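# Sort small balls from lidded jar into can

## Task

Move all of the small balls into the can; only they can pass through the opening in the jar's loose lid, so the big balls must remain inside the jar. At the end the can and the jar both have to stand upright, with the lid still on the jar.

## Robot and tools

Robot: two arms, left_arm and right_arm, each ending in an identical five-finger right hand (not mirrored, so every hand number and axis means the same on both). Cameras: cam_high, cam_low (fixed), cam_left_wrist, cam_right_wrist (on the hands), each 672x504.

Frames. Positions and velocities in results use the scene frame: origin at table-top height halfway between the two nominal arm bases, +z up, +x out over the table, left_arm on the +y side. Commanded offsets are instead taken along the axes of each arm's current Hand target. The hand point sits 0.05 m in front of the palm; its +z runs along the straight fingers, +y points out of the palm, +x goes across the palm away from the thumb. Straight fingers extend 0.06 to 0.07 m past it. A bracket on the little-finger side of the wrist can collide with things, and with fingers level the wrist may hang well below the hand point.

The row. Every motion command uses a row of 28 numbers, all in [-1, 1], covering both arms even when only one moves: left dx, dy, dz, rx, ry, rz, then left little, ring, middle, index, thumb_bend, thumb_turn, force_limit, speed; then the same 14 for the right arm. The six pose numbers are an offset, not a pose: they count from that arm's Hand target as it stood when the action or move began, along that target's own axes. 1.0 equals 0.6 m for dx, dy, dz or 180 degrees; rx, ry, rz form a single rotation vector. Sending six zeros re-commands the current Hand target. Orientation is clipped each step to within 32 degrees of the measured one. Finger and thumb targets are absolute: +1 open/straight, -1 closed; thumb_turn -1 puts the thumb opposite the fingers, +1 beside the palm. force_limit maps -1..+1 to roughly 0..10 N at the fingertip (0..15 N for the two thumb motors); speed rises from near zero at -1 to full at +0.48 and above. No hand value means 'unchanged': repeat the last hand numbers you sent, or, before any, the hand_measured values plus hand_force_limit and hand_speed. A grasp with the thumb in front fits objects about 0.035 to 0.065 m across; close at speed -0.94 or lower for a soft grip.

Tools.
- execute_actions(actions, cameras): actions is a list of actions; each action is a list of up to 15 rows, one per 1/30 s step, the last row held to fill 15 steps. Every row counts from the start of its action. An empty list just returns state and images.
- move(target, speed, blend, stop_force, zero, blocking, cameras): drives each hand point in a straight line toward the offset in target (one 28-number row, or a list of up to 15 rows all measured from the same starting Hand targets). speed in m/s, 0.002 to 3.2, default 0.25 (turns up to twice that in rad/s). blend in m rounds corners in a list. stop_force in N, 4 to 120, ends an arm's path when it feels that much push against its travel; zero (default true) re-zeros first; do not use it while the hand rotates or when backing off a contact. blocking=false returns early but cannot be combined with stop_force. Moves do not avoid obstacles or the other arm, and paths near an arm's own base can flip its shoulder.
- wait(seconds 0 to 10): lets time pass with commands held.
- stop: brakes a running move.
- zoom_image(camera, region [x0,y0,x1,y1], at most 504 by 504 pixels) for a closer look.
- show_instructions: shows the reference pages.
- zero_wrist_force(arm): re-zeros that arm's wrist sensor.
- finished_scene(scene): ends the current scene, given its number; irreversible.

Results. Each gives per arm the end_effector_position (m), quat wxyz, velocities, Hand target (the base for the next offsets), joint positions and torques, wrist force and torque in the hand's axes, and for the hands hand_measured, hand_stopped_by (moving, target, force, stalled, fault) and hand_load_n, in the motor order above; a dropped grip shows as load falling near 0. A move adds a 'move:' line: done, off_target, moving, held or fault, plus limits=paced (pose clipped) or limits=held (steps withheld). Done does not prove nothing was touched. The hand often settles short of its target; the next command re-requests it, otherwise send the remaining distance.

Cautions. Arms are stiff: pushing even slightly beyond a firm contact can trigger a fault stop. Joint torque at its limit, or about 150 N outside force, halts the arm for 10 s; motors at 85 °C halt it longer (watch for MOTOR HOT). Avoid arm-to-arm contact and closing one hand on the other. Don't drop balls, release them while moving, slam or shove hard, overload fingers, or let anything leave the table. Objects may be nudged by outside pushes. The jar and can must be left upright and the lid in place.

Each tool is called after "Emit:" as name([rows], argument=value, ...), one row to a line, values as JSON.

Reference images:

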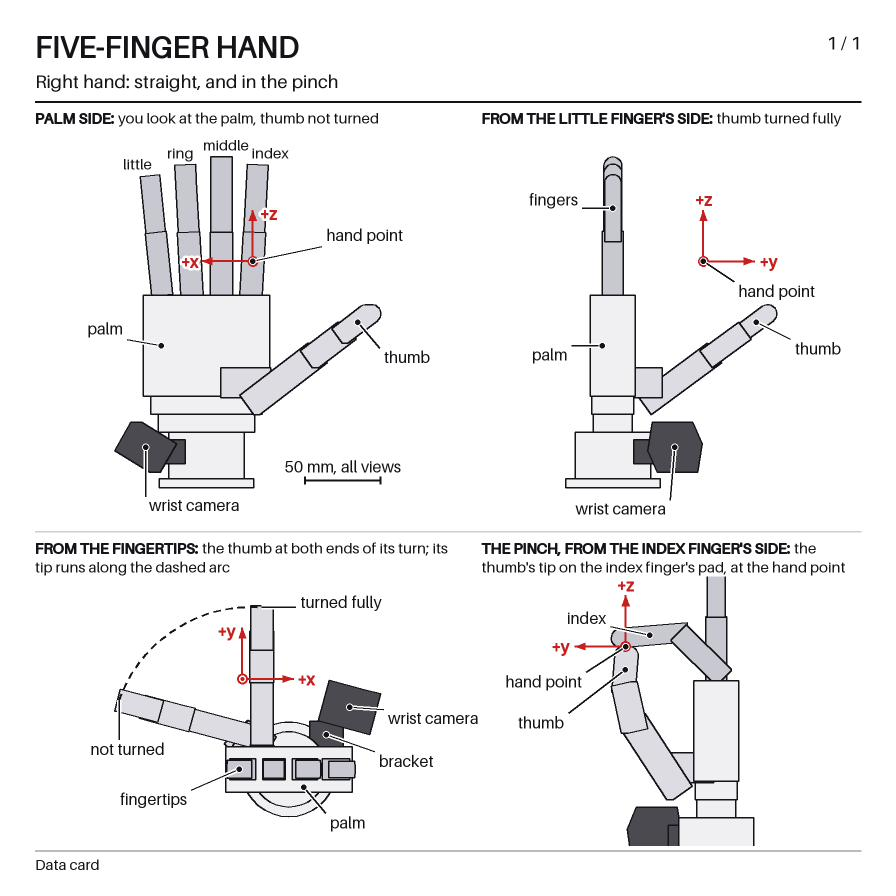

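## Session

Emit:
execute_actions(actions=[])

Scene clock: 0.00 s.
left_arm: end_effector_position=(+0.6929, +0.8008, +0.1952) hand_measured=(+1.000, +1.000, +1.000, +1.000, +1.000, +1.000) hand_load_n=(+0.0, +0.0, +0.0, +0.0, +0.0, +0.0) hand_stopped_by=(target, target, target, target, target, target) hand_force_limit=0.00 hand_speed=-0.80 end_effector_quat_wxyz=(-0.005, +0.190, +0.979, -0.075) | right_arm: end_effector_position=(+0.6187, +0.1280, +0.3829) hand_measured=(+1.000, +1.000, +1.000, +1.000, +1.000, +1.000) hand_load_n=(+0.0, +0.0, +0.0, +0.0, +0.0, +0.0) hand_stopped_by=(target, target, target, target, target, target) hand_force_limit=0.00 hand_speed=-0.80 end_effector_quat_wxyz=(+0.076, +0.541, +0.421, +0.724)
Joint positions: left_arm=[-0.168 -1.142 1.874 0.856 1.72 -1.345] | right_arm=[0.96 -0.947 1.542 -0.66 1.969 0.78]
Joint velocities: within noise
Joint torques (N m): no reading
Motor temperatures (°C): left_arm=[42 37 25 33 40 37] | right_arm=[30 27 36 39 32 36]
Wrist force (N): no reading
Wrist torque (N m): no reading
Wrist force, peak (N): no reading
Hand target: left_arm +0.6929, +0.8008, +0.1952; -0.005, +0.190, +0.979, -0.075 | right_arm +0.6187, +0.1280, +0.3829; +0.076, +0.541, +0.421, +0.724

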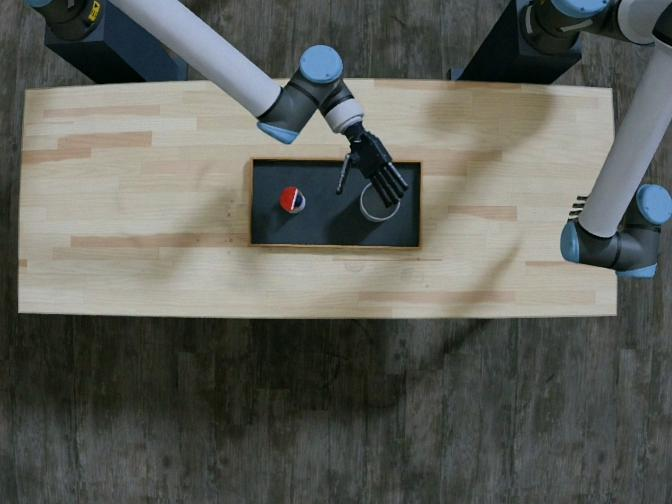

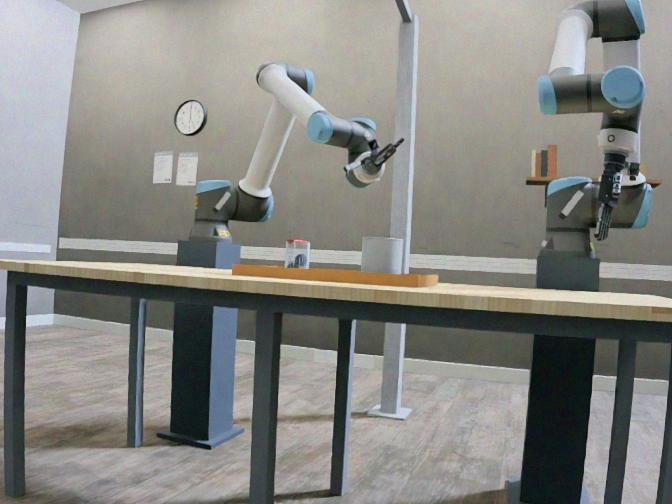

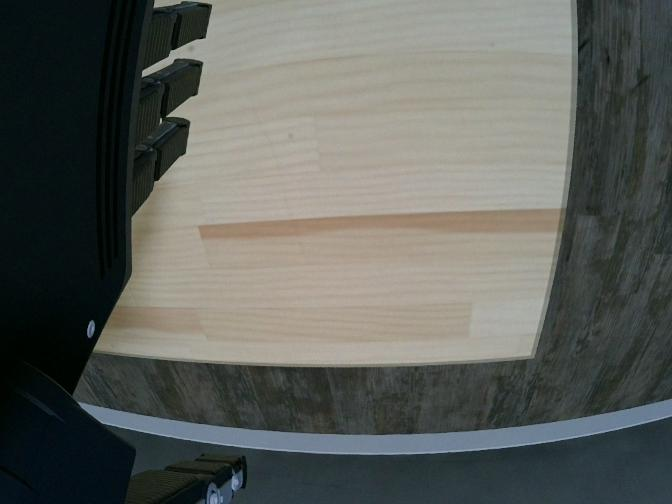

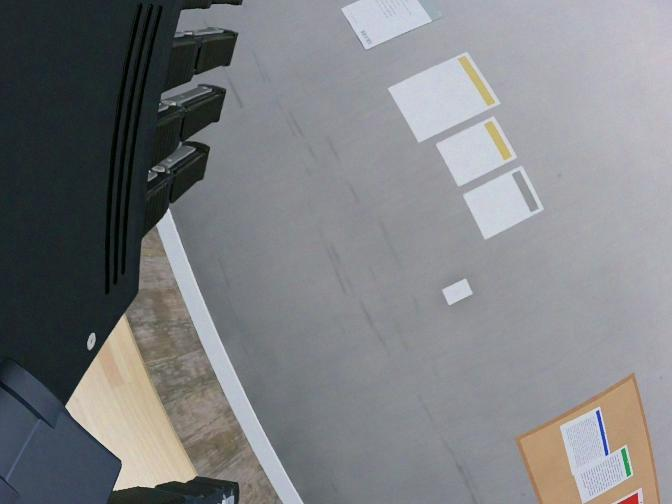

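Emit:
zoom_image(camera="cam_high", region=[240, 120, 440, 270])

Emit:
zoom_image(camera="cam_low", region=[230, 200, 450, 300])

Emit:
zoom_image(camera="cam_high", region=[265, 175, 325, 225])

Emit:
zoom_image(camera="cam_low", region=[270, 225, 330, 285])

Scaled by 2.520.

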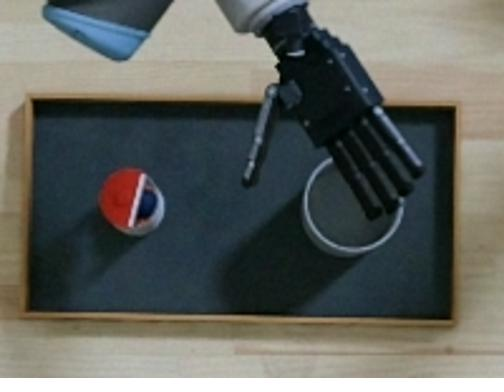

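Scaled by 2.291.

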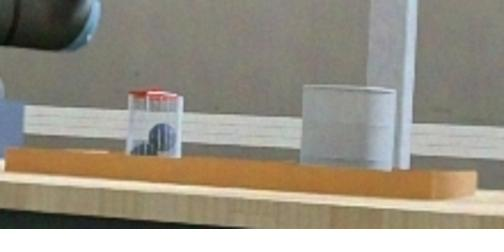

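Scaled by 8.400.

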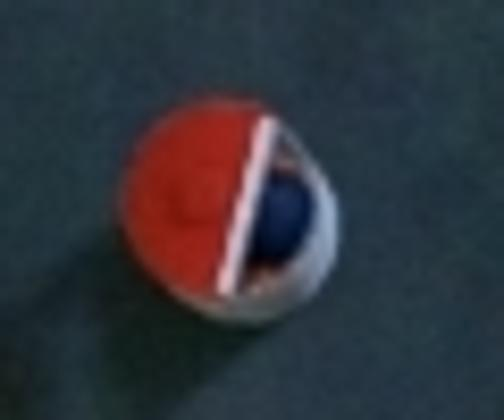

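Scaled by 8.400.

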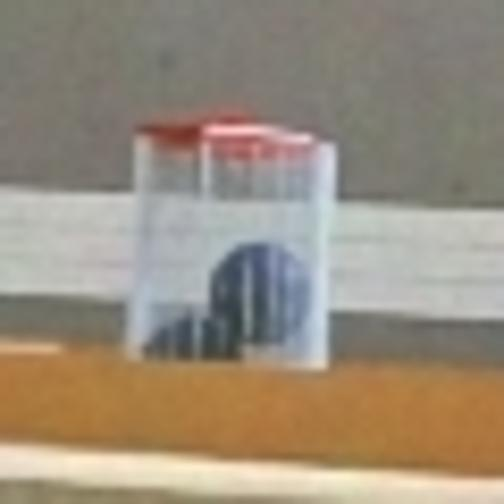

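Emit:
move(target=[0,0,0,0,0,0,1,1,1,1,1,1,0,-0.8,-0.165,0.024,-0.521,-0.161,-0.0855,0.2325,1,1,1,1,1,1,0,-0.8])

Scene clock: 6.77 s.
left_arm: end_effector_position=(+0.6929, +0.8008, +0.1952) hand_measured=(+1.000, +1.000, +1.000, +1.000, +1.000, +1.000) hand_load_n=(+0.0, +0.0, +0.0, +0.0, +0.0, +0.0) hand_stopped_by=(target, target, target, target, target, target) hand_force_limit=0.00 hand_speed=-0.80 end_effector_quat_wxyz=(-0.005, +0.190, +0.979, -0.075) | right_arm: end_effector_position=(+0.3988, -0.1022, +0.3029) hand_measured=(+1.000, +1.000, +1.000, +1.000, +1.000, +1.000) hand_load_n=(+0.0, +0.0, +0.0, +0.0, +0.0, +0.0) hand_stopped_by=(target, target, target, target, target, target) hand_force_limit=0.00 hand_speed=-0.80 end_effector_quat_wxyz=(-0.001, +0.707, +0.000, +0.707) end_effector_velocity=(+0.000, -0.001, +0.000) end_effector_angular_velocity=(-0.001, +0.002, -0.001)
Joint positions: left_arm=[-0.168 -1.142 1.874 0.856 1.72 -1.345] | right_arm=[1.166 -1.117 1.861 -0.741 2.732 1.575]
Joint velocities: left_arm=[within noise] | right_arm=[0 0 -0.001 0.005 0.001 0.003]
Joint torques (N m): left_arm=[6.02 -63.4 -30.06 3.61 1.14 0.98] | right_arm=[22.45 -90.68 -40.39 2.03 1.91 2.68]
Motor temperatures (°C): left_arm=[42 37 25 33 40 37] | right_arm=[30 27 36 39 32 36]
Wrist force (N): left_arm=[0.4 0.5 -0.4] | right_arm=[0.2 0.1 0.2]
Wrist torque (N m): left_arm=[0.10 -0.05 0.04] | right_arm=[0.12 0.01 -0.26]
Wrist force, peak (N): left_arm=[0.0 0.3 -1.0] | right_arm=[0.5 1.4 -0.4]
Hand target: left_arm +0.6929, +0.8008, +0.1952; -0.005, +0.190, +0.979, -0.075 | right_arm +0.3988, -0.1022, +0.3029; -0.001, +0.708, +0.000, +0.707
Off the commanded pose: left_arm 0.000 m, 0 deg | right_arm 0.000 m, 0 deg.
move: done
camera_calibration:
cam_right_wrist: T_world_to_cam=[[0.023731, -0.950363, 0.310237, -0.20013], [-0.46743, -0.284862, -0.836876, 0.416079], [0.883711, -0.125154, -0.450989, -0.115943], [0, 0, 0, 1]] pos_world=[0.301698, -0.0861811, 0.358006]

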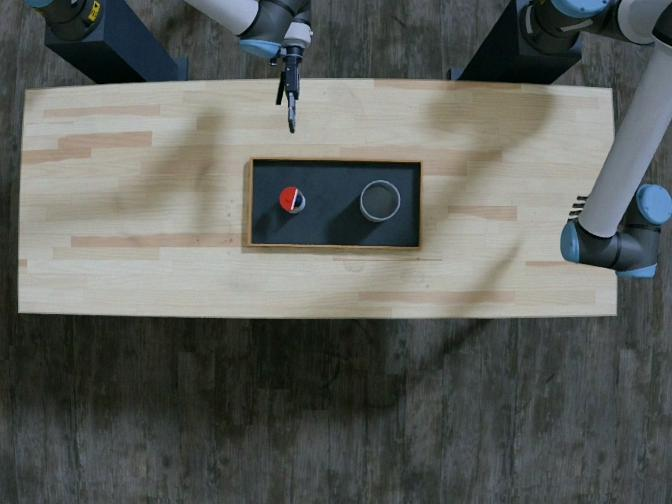

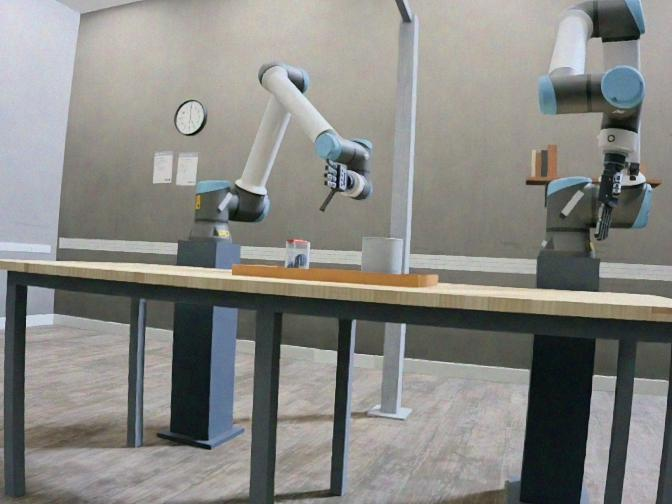

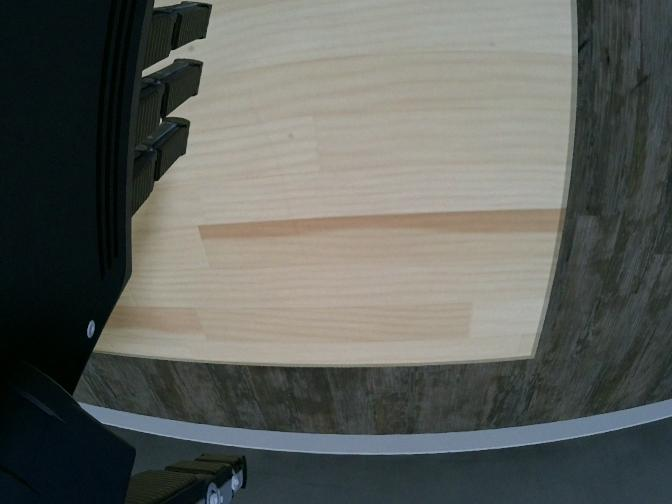

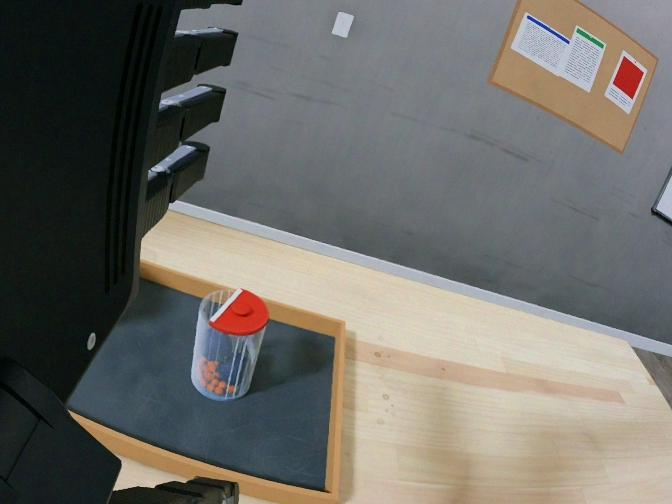

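Emit:
zoom_image(camera="cam_right_wrist", region=[160, 270, 300, 410])

Scaled by 3.600 from the camera's 672x504 image, which has a finer 960x720 frame.

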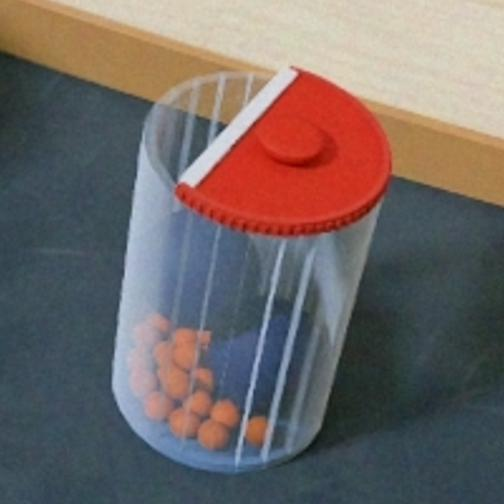

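Emit:
move(target=[0,0,0,0,0,0,1,1,1,1,1,1,0,-0.8,-0.167,-0.1,0.083,0,0.1245,0.99,1,1,1,-1,1,-1,-0.2,0])

Scene clock: 22.03 s.
left_arm: end_effector_position=(+0.6929, +0.8008, +0.1952) hand_measured=(+1.000, +1.000, +1.000, +1.000, +1.000, +1.000) hand_load_n=(+0.0, +0.0, +0.0, +0.0, +0.0, +0.0) hand_stopped_by=(target, target, target, target, target, target) hand_force_limit=0.00 hand_speed=-0.80 end_effector_quat_wxyz=(-0.005, +0.190, +0.979, -0.075) | right_arm: end_effector_position=(+0.4485, -0.0420, +0.2028) hand_measured=(+1.000, +1.000, +1.000, -1.000, +1.000, -1.000) hand_load_n=(+0.0, +0.0, +0.5, +0.0, +0.0, -0.5) hand_stopped_by=(target, target, target, target, target, target) hand_force_limit=-0.20 hand_speed=0.00 end_effector_quat_wxyz=(+0.702, +0.086, +0.702, -0.090)
Joint positions: left_arm=[-0.168 -1.142 1.874 0.856 1.72 -1.345] | right_arm=[1.114 -0.89 1.869 -0.981 2.931 4.704]
Joint velocities: within noise
Joint torques (N m): left_arm=[12.45 -67.02 -27.86 2.71 1.42 2.74] | right_arm=[20.41 -61.49 -32.65 2.53 -1.97 2.32]
Motor temperatures (°C): left_arm=[42 37 25 33 40 37] | right_arm=[30 27 36 39 32 36]
Wrist force (N): left_arm=[0.1 0.2 0.1] | right_arm=[-1.9 -1.0 -1.3]
Wrist torque (N m): left_arm=[0.03 -0.02 0.01] | right_arm=[0.10 0.11 0.02]
Wrist force, peak (N): left_arm=[-0.2 0.4 -0.9] | right_arm=[-1.9 -1.6 -0.9]
Hand target: left_arm +0.6929, +0.8008, +0.1952; -0.005, +0.190, +0.979, -0.075 | right_arm +0.4484, -0.0420, +0.2028; +0.701, +0.086, +0.702, -0.090
Off the commanded pose: left_arm 0.000 m, 0 deg | right_arm 0.000 m, 0 deg.
move: done
camera_calibration:
cam_right_wrist: T_world_to_cam=[[0.255874, 0.913217, -0.317117, -0.0115395], [-0.381341, 0.396786, 0.834949, 0.0235621], [0.888317, -0.0927121, 0.449774, -0.380731], [0, 0, 0, 1]] pos_world=[0.350148, -0.0341094, 0.14791]

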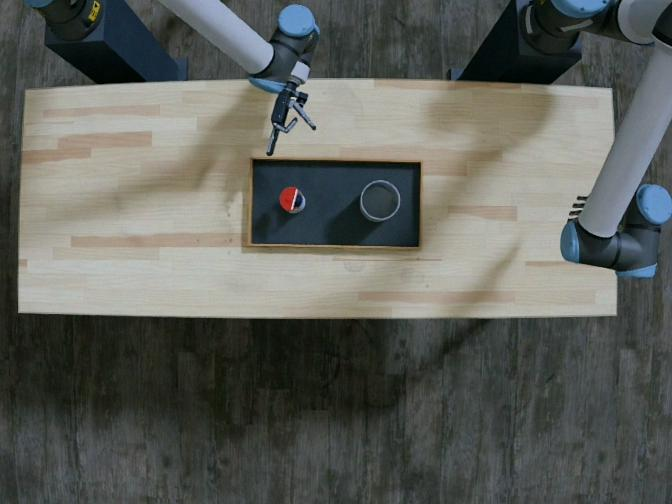

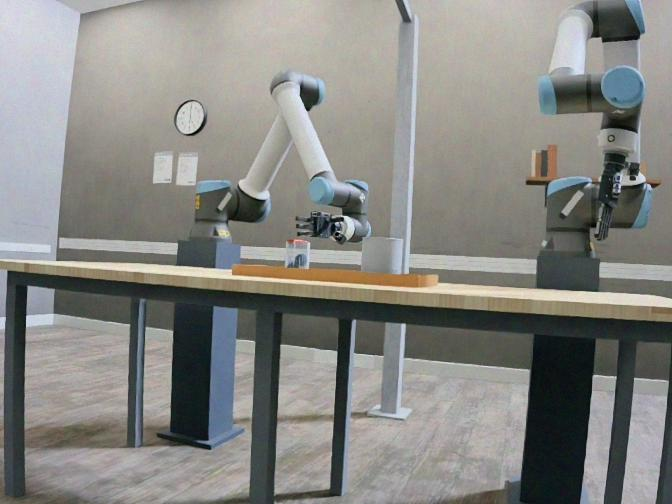

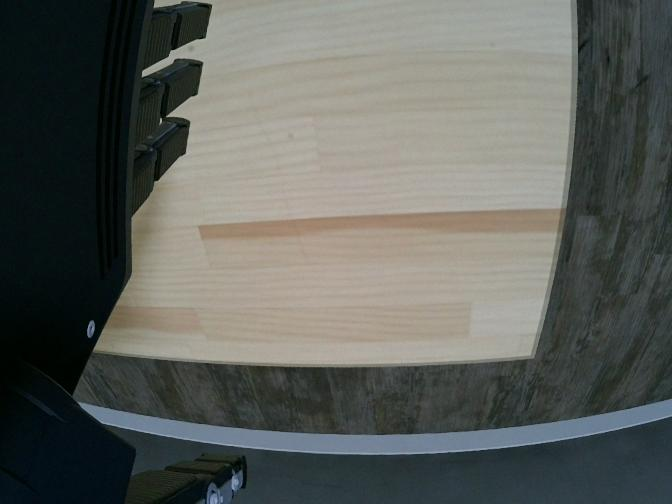

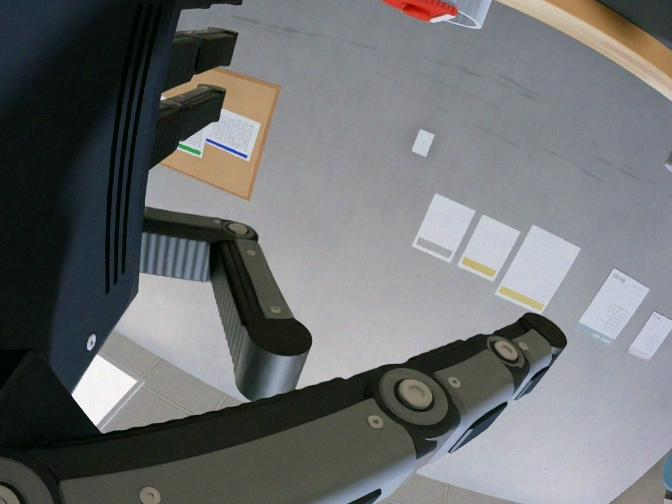

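Emit:
zoom_image(camera="cam_right_wrist", region=[360, 0, 520, 60])

Emit:
zoom_image(camera="cam_low", region=[230, 180, 450, 300])

Scaled by 3.150 from the camera's 672x504 image, which has a finer 960x720 frame.

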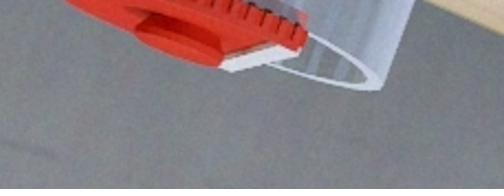

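Scaled by 2.291.

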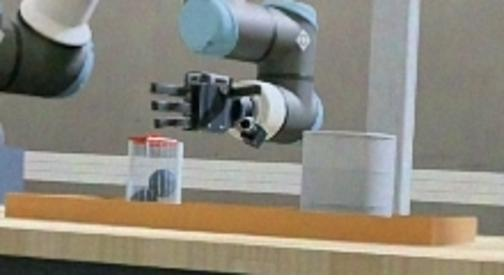

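Emit:
move(target=[0,0,0,0,0,0,1,1,1,1,1,1,0,-0.8,0.088,0.0613,0.1143,0,0.0333,0,1,1,1,-0.5,1,-1,-0.2,0])

Emit:
zoom_image(camera="cam_right_wrist", region=[160, 0, 664, 504])

Scene clock: 27.80 s.
left_arm: end_effector_position=(+0.6929, +0.8008, +0.1952) hand_measured=(+1.000, +1.000, +1.000, +1.000, +1.000, +1.000) hand_load_n=(+0.0, +0.0, +0.0, +0.0, +0.0, +0.0) hand_stopped_by=(target, target, target, target, target, target) hand_force_limit=0.00 hand_speed=-0.80 end_effector_quat_wxyz=(-0.005, +0.190, +0.979, -0.075) | right_arm: end_effector_position=(+0.5239, -0.0235, +0.1497) hand_measured=(+1.000, +1.000, +1.000, -0.500, +1.000, -1.000) hand_load_n=(+0.0, +0.0, +0.0, +0.0, +0.0, +0.0) hand_stopped_by=(target, target, target, target, target, target) hand_force_limit=-0.20 hand_speed=0.00 end_effector_quat_wxyz=(+0.664, +0.091, +0.738, -0.085)
Joint positions: left_arm=[-0.168 -1.142 1.874 0.856 1.72 -1.345] | right_arm=[1.037 -0.768 1.692 -0.567 2.837 5.048]
Joint velocities: within noise
Joint torques (N m): left_arm=[14.07 -65.01 -26.72 2.63 1.69 2.77] | right_arm=[-16.19 -72.55 -33.29 3.87 -1.39 2.26]
Motor temperatures (°C): left_arm=[42 37 25 33 39 37] | right_arm=[30 27 36 39 32 36]
Wrist force (N): left_arm=[0.1 0.5 0.3] | right_arm=[-2.1 -0.3 -1.1]
Wrist torque (N m): left_arm=[0.05 -0.04 0.03] | right_arm=[0.14 0.15 0.06]
Wrist force, peak (N): left_arm=[0.2 0.8 0.3] | right_arm=[-2.7 -1.6 -1.6]
Hand target: left_arm +0.6929, +0.8008, +0.1952; -0.005, +0.190, +0.979, -0.075 | right_arm +0.5239, -0.0235, +0.1497; +0.663, +0.091, +0.738, -0.085
Off the commanded pose: left_arm 0.000 m, 0 deg | right_arm 0.000 m, 0 deg.
move: done
camera_calibration:
cam_right_wrist: T_world_to_cam=[[0.223751, 0.921435, -0.317636, -0.0474893], [-0.2934, 0.37446, 0.8796, 0.0360534], [0.929436, -0.103617, 0.354135, -0.429676], [0, 0, 0, 1]] pos_world=[0.420561, -0.014264, 0.105367]

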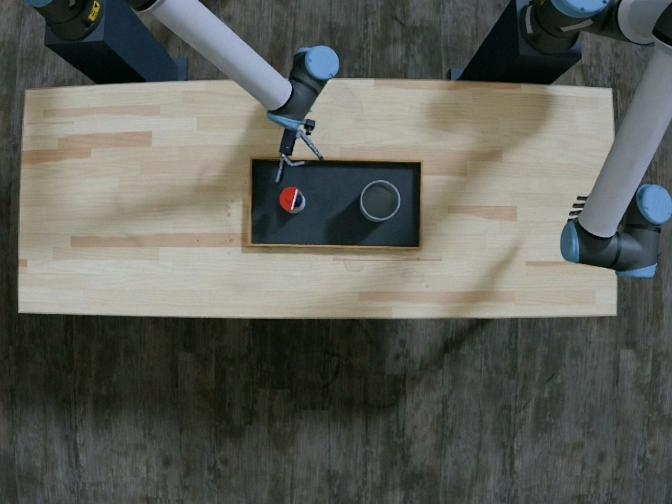

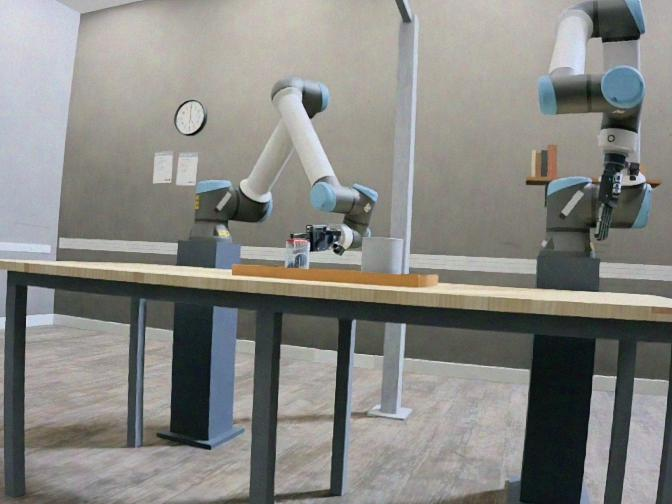

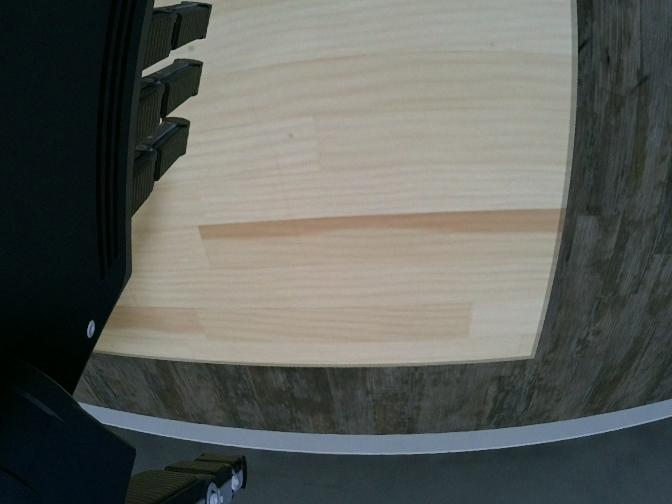

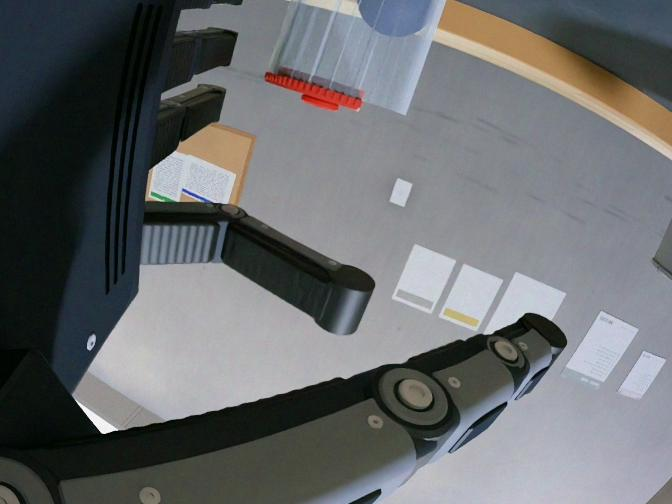

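Scaled by 1.000.

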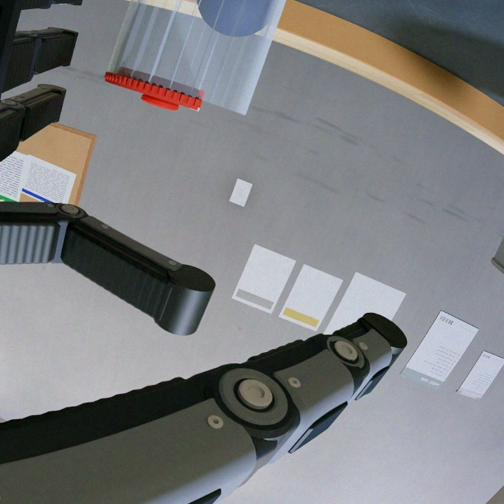

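Emit:
move(target=[0,0,0,0,0,0,1,1,1,1,1,1,0,-0.8,0.0135,-0.0028,0.1865,0,0,0,1,1,1,-0.5,1,-1,-0.2,0], speed=0.1)

Emit:
zoom_image(camera="cam_low", region=[260, 200, 400, 300])

Emit:
zoom_image(camera="cam_high", region=[260, 150, 340, 230])

Scene clock: 30.50 s.
left_arm: end_effector_position=(+0.6929, +0.8008, +0.1952) hand_measured=(+1.000, +1.000, +1.000, +1.000, +1.000, +1.000) hand_load_n=(+0.0, +0.0, +0.0, +0.0, +0.0, +0.0) hand_stopped_by=(target, target, target, target, target, target) hand_force_limit=0.00 hand_speed=-0.80 end_effector_quat_wxyz=(-0.005, +0.190, +0.979, -0.075) | right_arm: end_effector_position=(+0.6301, -0.0524, +0.1300) hand_measured=(+1.000, +1.000, +1.000, -0.500, +1.000, -1.000) hand_load_n=(+0.0, +0.0, +0.0, +0.0, +0.0, +0.0) hand_stopped_by=(target, target, target, target, target, target) hand_force_limit=-0.20 hand_speed=0.00 end_effector_quat_wxyz=(+0.663, +0.091, +0.738, -0.085) end_effector_velocity=(+0.003, +0.000, -0.001) end_effector_angular_velocity=(+0.001, +0.001, +0.002)
Joint positions: left_arm=[-0.168 -1.142 1.874 0.856 1.72 -1.345] | right_arm=[0.899 -0.746 1.688 -0.691 2.704 4.935]
Joint velocities: left_arm=[within noise] | right_arm=[-0.003 0.001 -0.001 -0.001 -0.006 -0.001]
Joint torques (N m): left_arm=[18.09 -65.23 -25.77 2.85 1.73 3.02] | right_arm=[-13.57 -73.23 -33.77 -3.32 -1.75 -2.32]
Motor temperatures (°C): left_arm=[42 37 25 33 39 37] | right_arm=[30 27 36 39 32 36]
Wrist force (N): left_arm=[-0.1 0.0 -0.4] | right_arm=[-2.1 -0.5 -0.8]
Wrist torque (N m): left_arm=[0.02 0.03 -0.01] | right_arm=[0.13 0.14 0.04]
Wrist force, peak (N): left_arm=[-0.2 0.1 -0.7] | right_arm=[-2.8 -0.9 -1.2]
Hand target: left_arm +0.6929, +0.8008, +0.1952; -0.005, +0.190, +0.979, -0.075 | right_arm +0.6304, -0.0525, +0.1299; +0.663, +0.091, +0.738, -0.085
Off the commanded pose: left_arm 0.000 m, 0 deg | right_arm 0.000 m, 0 deg.
move: done
camera_calibration:
cam_right_wrist: T_world_to_cam=[[0.223821, 0.921419, -0.317635, -0.0509171], [-0.293052, 0.374446, 0.879722, 0.0951684], [0.929529, -0.103817, 0.353832, -0.524432], [0, 0, 0, 1]] pos_world=[0.526761, -0.0431642, 0.0856664]

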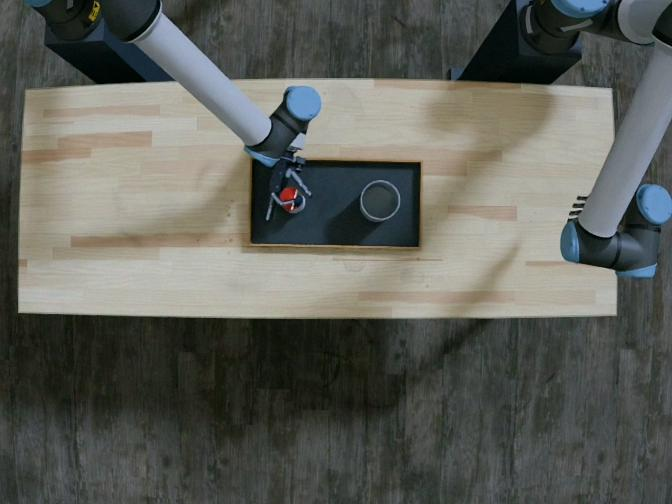

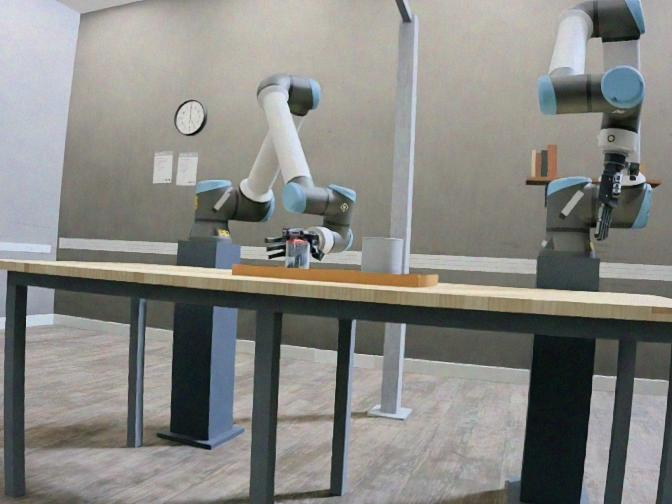

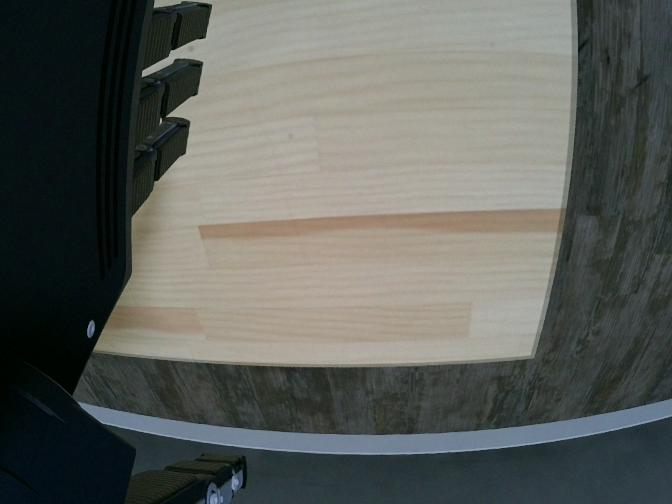

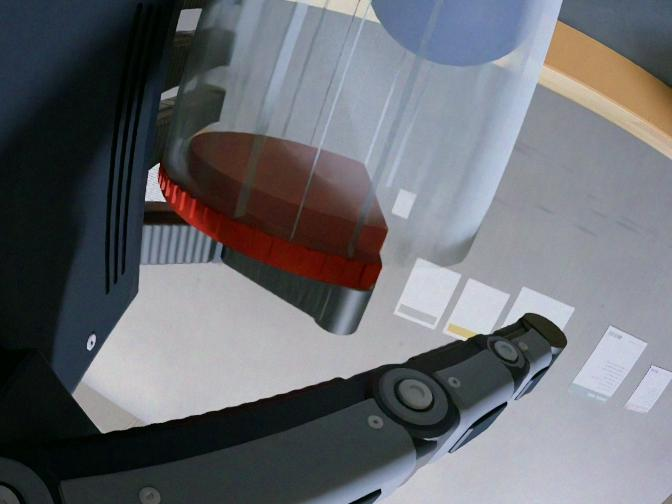

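Scaled by 3.600.

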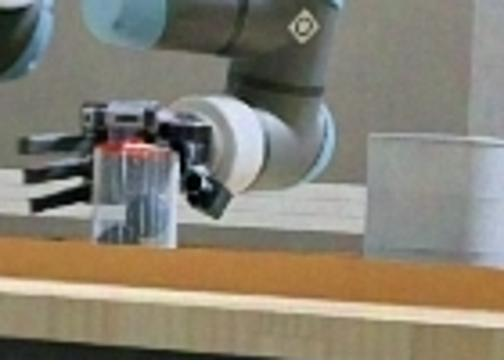

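Scaled by 6.300.

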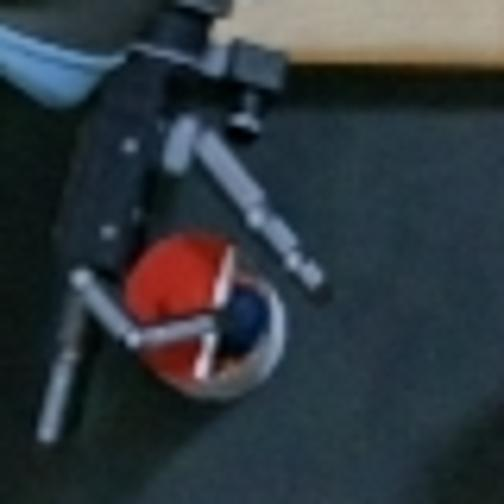

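Emit:
move(target=[0,0,0,0,0,0,1,1,1,1,1,1,0,-0.8,0.0298,0,0.0031,0,0,0,1,1,1,-0.5,1,-1,-0.2,0], speed=0.015, stop_force=4)

Emit:
zoom_image(camera="cam_low", region=[260, 200, 400, 300])

Emit:
zoom_image(camera="cam_high", region=[260, 150, 340, 230])

Scene clock: 33.53 s.
left_arm: end_effector_position=(+0.6929, +0.8008, +0.1952) hand_measured=(+1.000, +1.000, +1.000, +1.000, +1.000, +1.000) hand_load_n=(+0.0, +0.0, +0.0, +0.0, +0.0, +0.0) hand_stopped_by=(target, target, target, target, target, target) hand_force_limit=0.00 hand_speed=-0.80 end_effector_quat_wxyz=(-0.005, +0.190, +0.979, -0.075) | right_arm: end_effector_position=(+0.6304, -0.0526, +0.1203) hand_measured=(+1.000, +1.000, +1.000, -0.500, +1.000, -1.000) hand_load_n=(+0.0, +0.0, +0.0, +0.0, +0.5, -0.5) hand_stopped_by=(target, target, target, target, target, target) hand_force_limit=-0.20 hand_speed=0.00 end_effector_quat_wxyz=(+0.663, +0.091, +0.738, -0.085)
Joint positions: left_arm=[-0.168 -1.142 1.874 0.856 1.72 -1.345] | right_arm=[0.898 -0.733 1.687 -0.703 2.704 4.935]
Joint velocities: within noise
Joint torques (N m): left_arm=[17.18 -68.04 -25.7 2.57 1.57 3.37] | right_arm=[-7.75 -107.89 -17.85 3.06 -1.16 -0.68]
Motor temperatures (°C): left_arm=[42 37 25 33 39 37] | right_arm=[30 27 36 39 32 36]
Wrist force (N): left_arm=[0.3 0.1 0.3] | right_arm=[-5.4 -0.8 -0.5]
Wrist torque (N m): left_arm=[0.00 -0.07 0.02] | right_arm=[0.06 0.18 -0.02]
Wrist force, peak (N): left_arm=[0.7 0.3 0.4] | right_arm=[-15.0 -1.8 -1.9]
Hand target: left_arm +0.6929, +0.8008, +0.1952; -0.005, +0.190, +0.979, -0.075 | right_arm +0.6304, -0.0526, +0.1203; +0.663, +0.091, +0.738, -0.085 (not the last commanded pose)
Off the commanded pose: left_arm 0.000 m, 0 deg | right_arm 0.008 m, 0 deg.
move: contact (right_arm)
camera_calibration:
cam_right_wrist: T_world_to_cam=[[0.223745, 0.921416, -0.317695, -0.0539287], [-0.29308, 0.374479, 0.879699, 0.103845], [0.929539, -0.103718, 0.353836, -0.521291], [0, 0, 0, 1]] pos_world=[0.527061, -0.0432641, 0.0759665]

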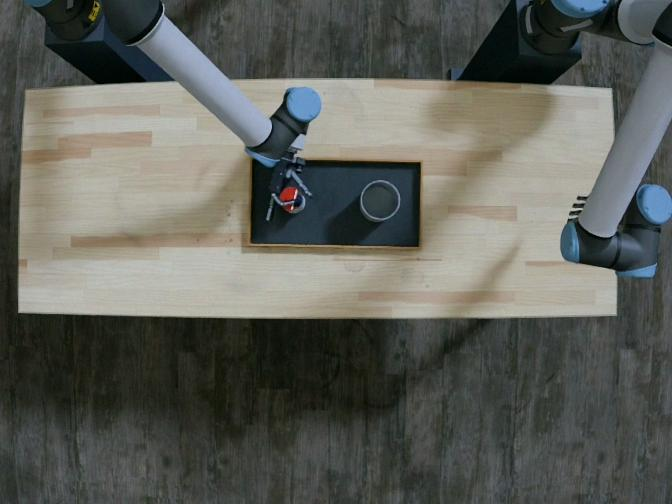

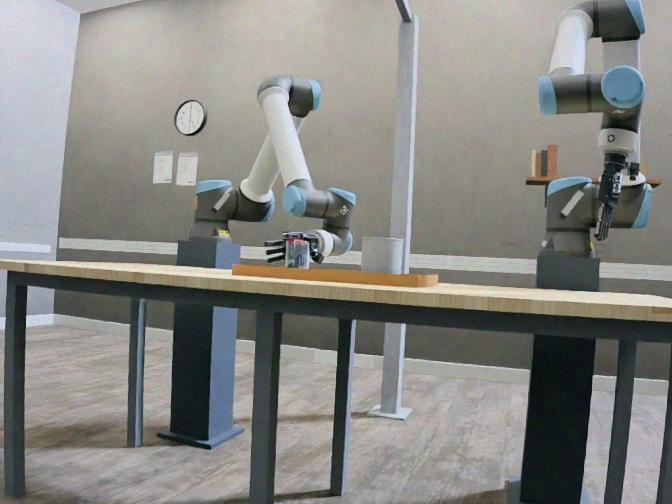

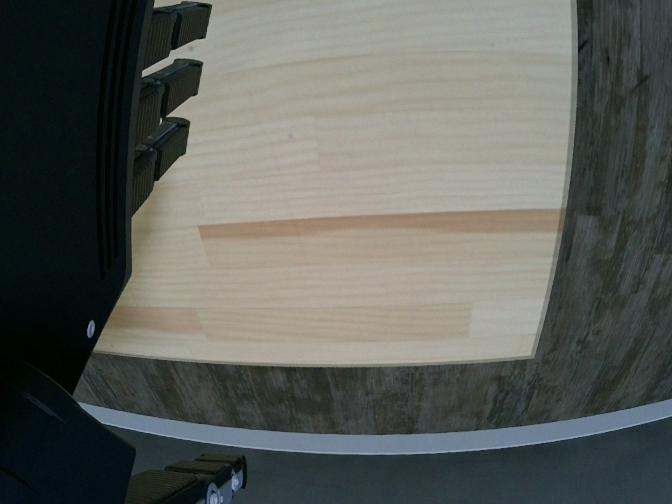

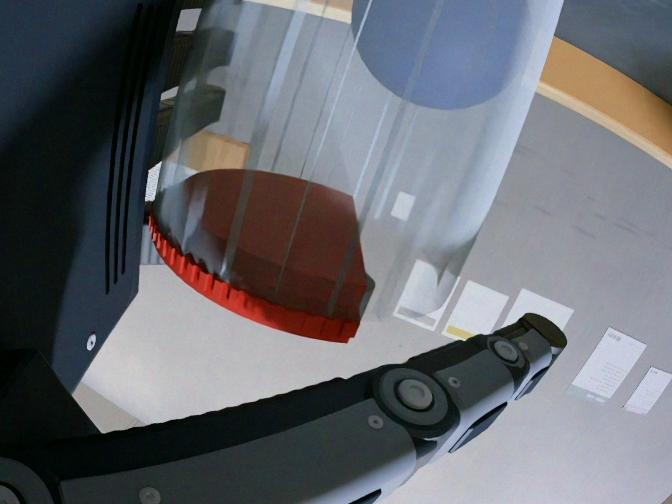

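Scaled by 3.600.

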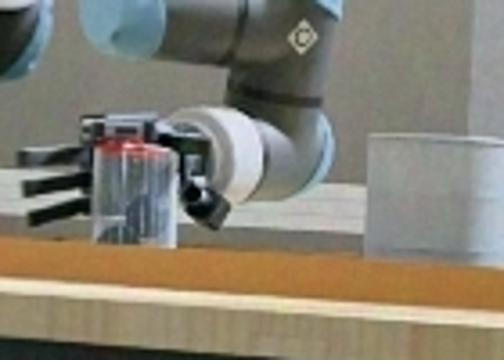

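Scaled by 6.300.

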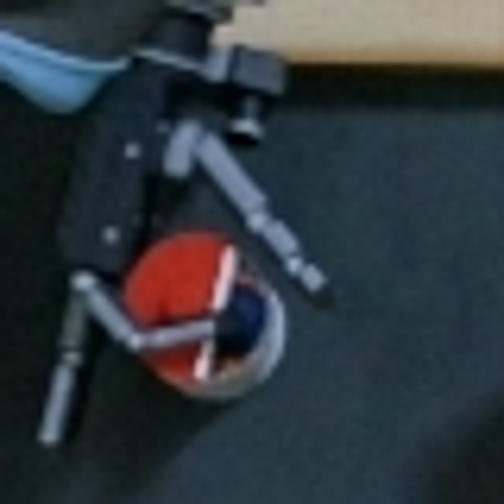

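Emit:
zoom_image(camera="cam_high", region=[275, 180, 311, 216])

Emit:
zoom_image(camera="cam_right_wrist", region=[130, 150, 400, 360])

Scaled by 14.000.

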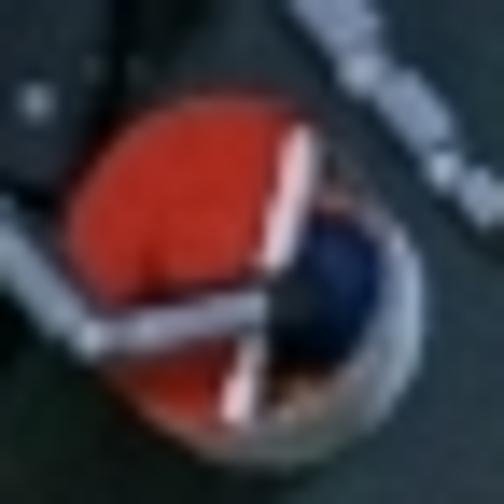

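Scaled by 1.867 from the camera's 672x504 image, which has a finer 960x720 frame.

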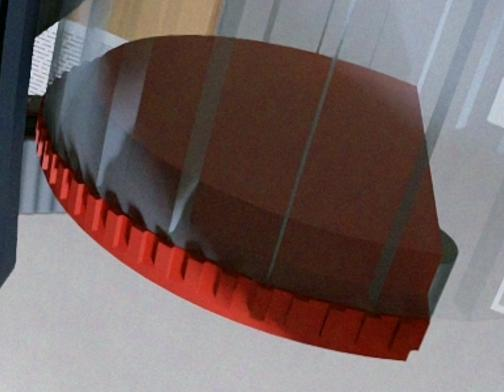

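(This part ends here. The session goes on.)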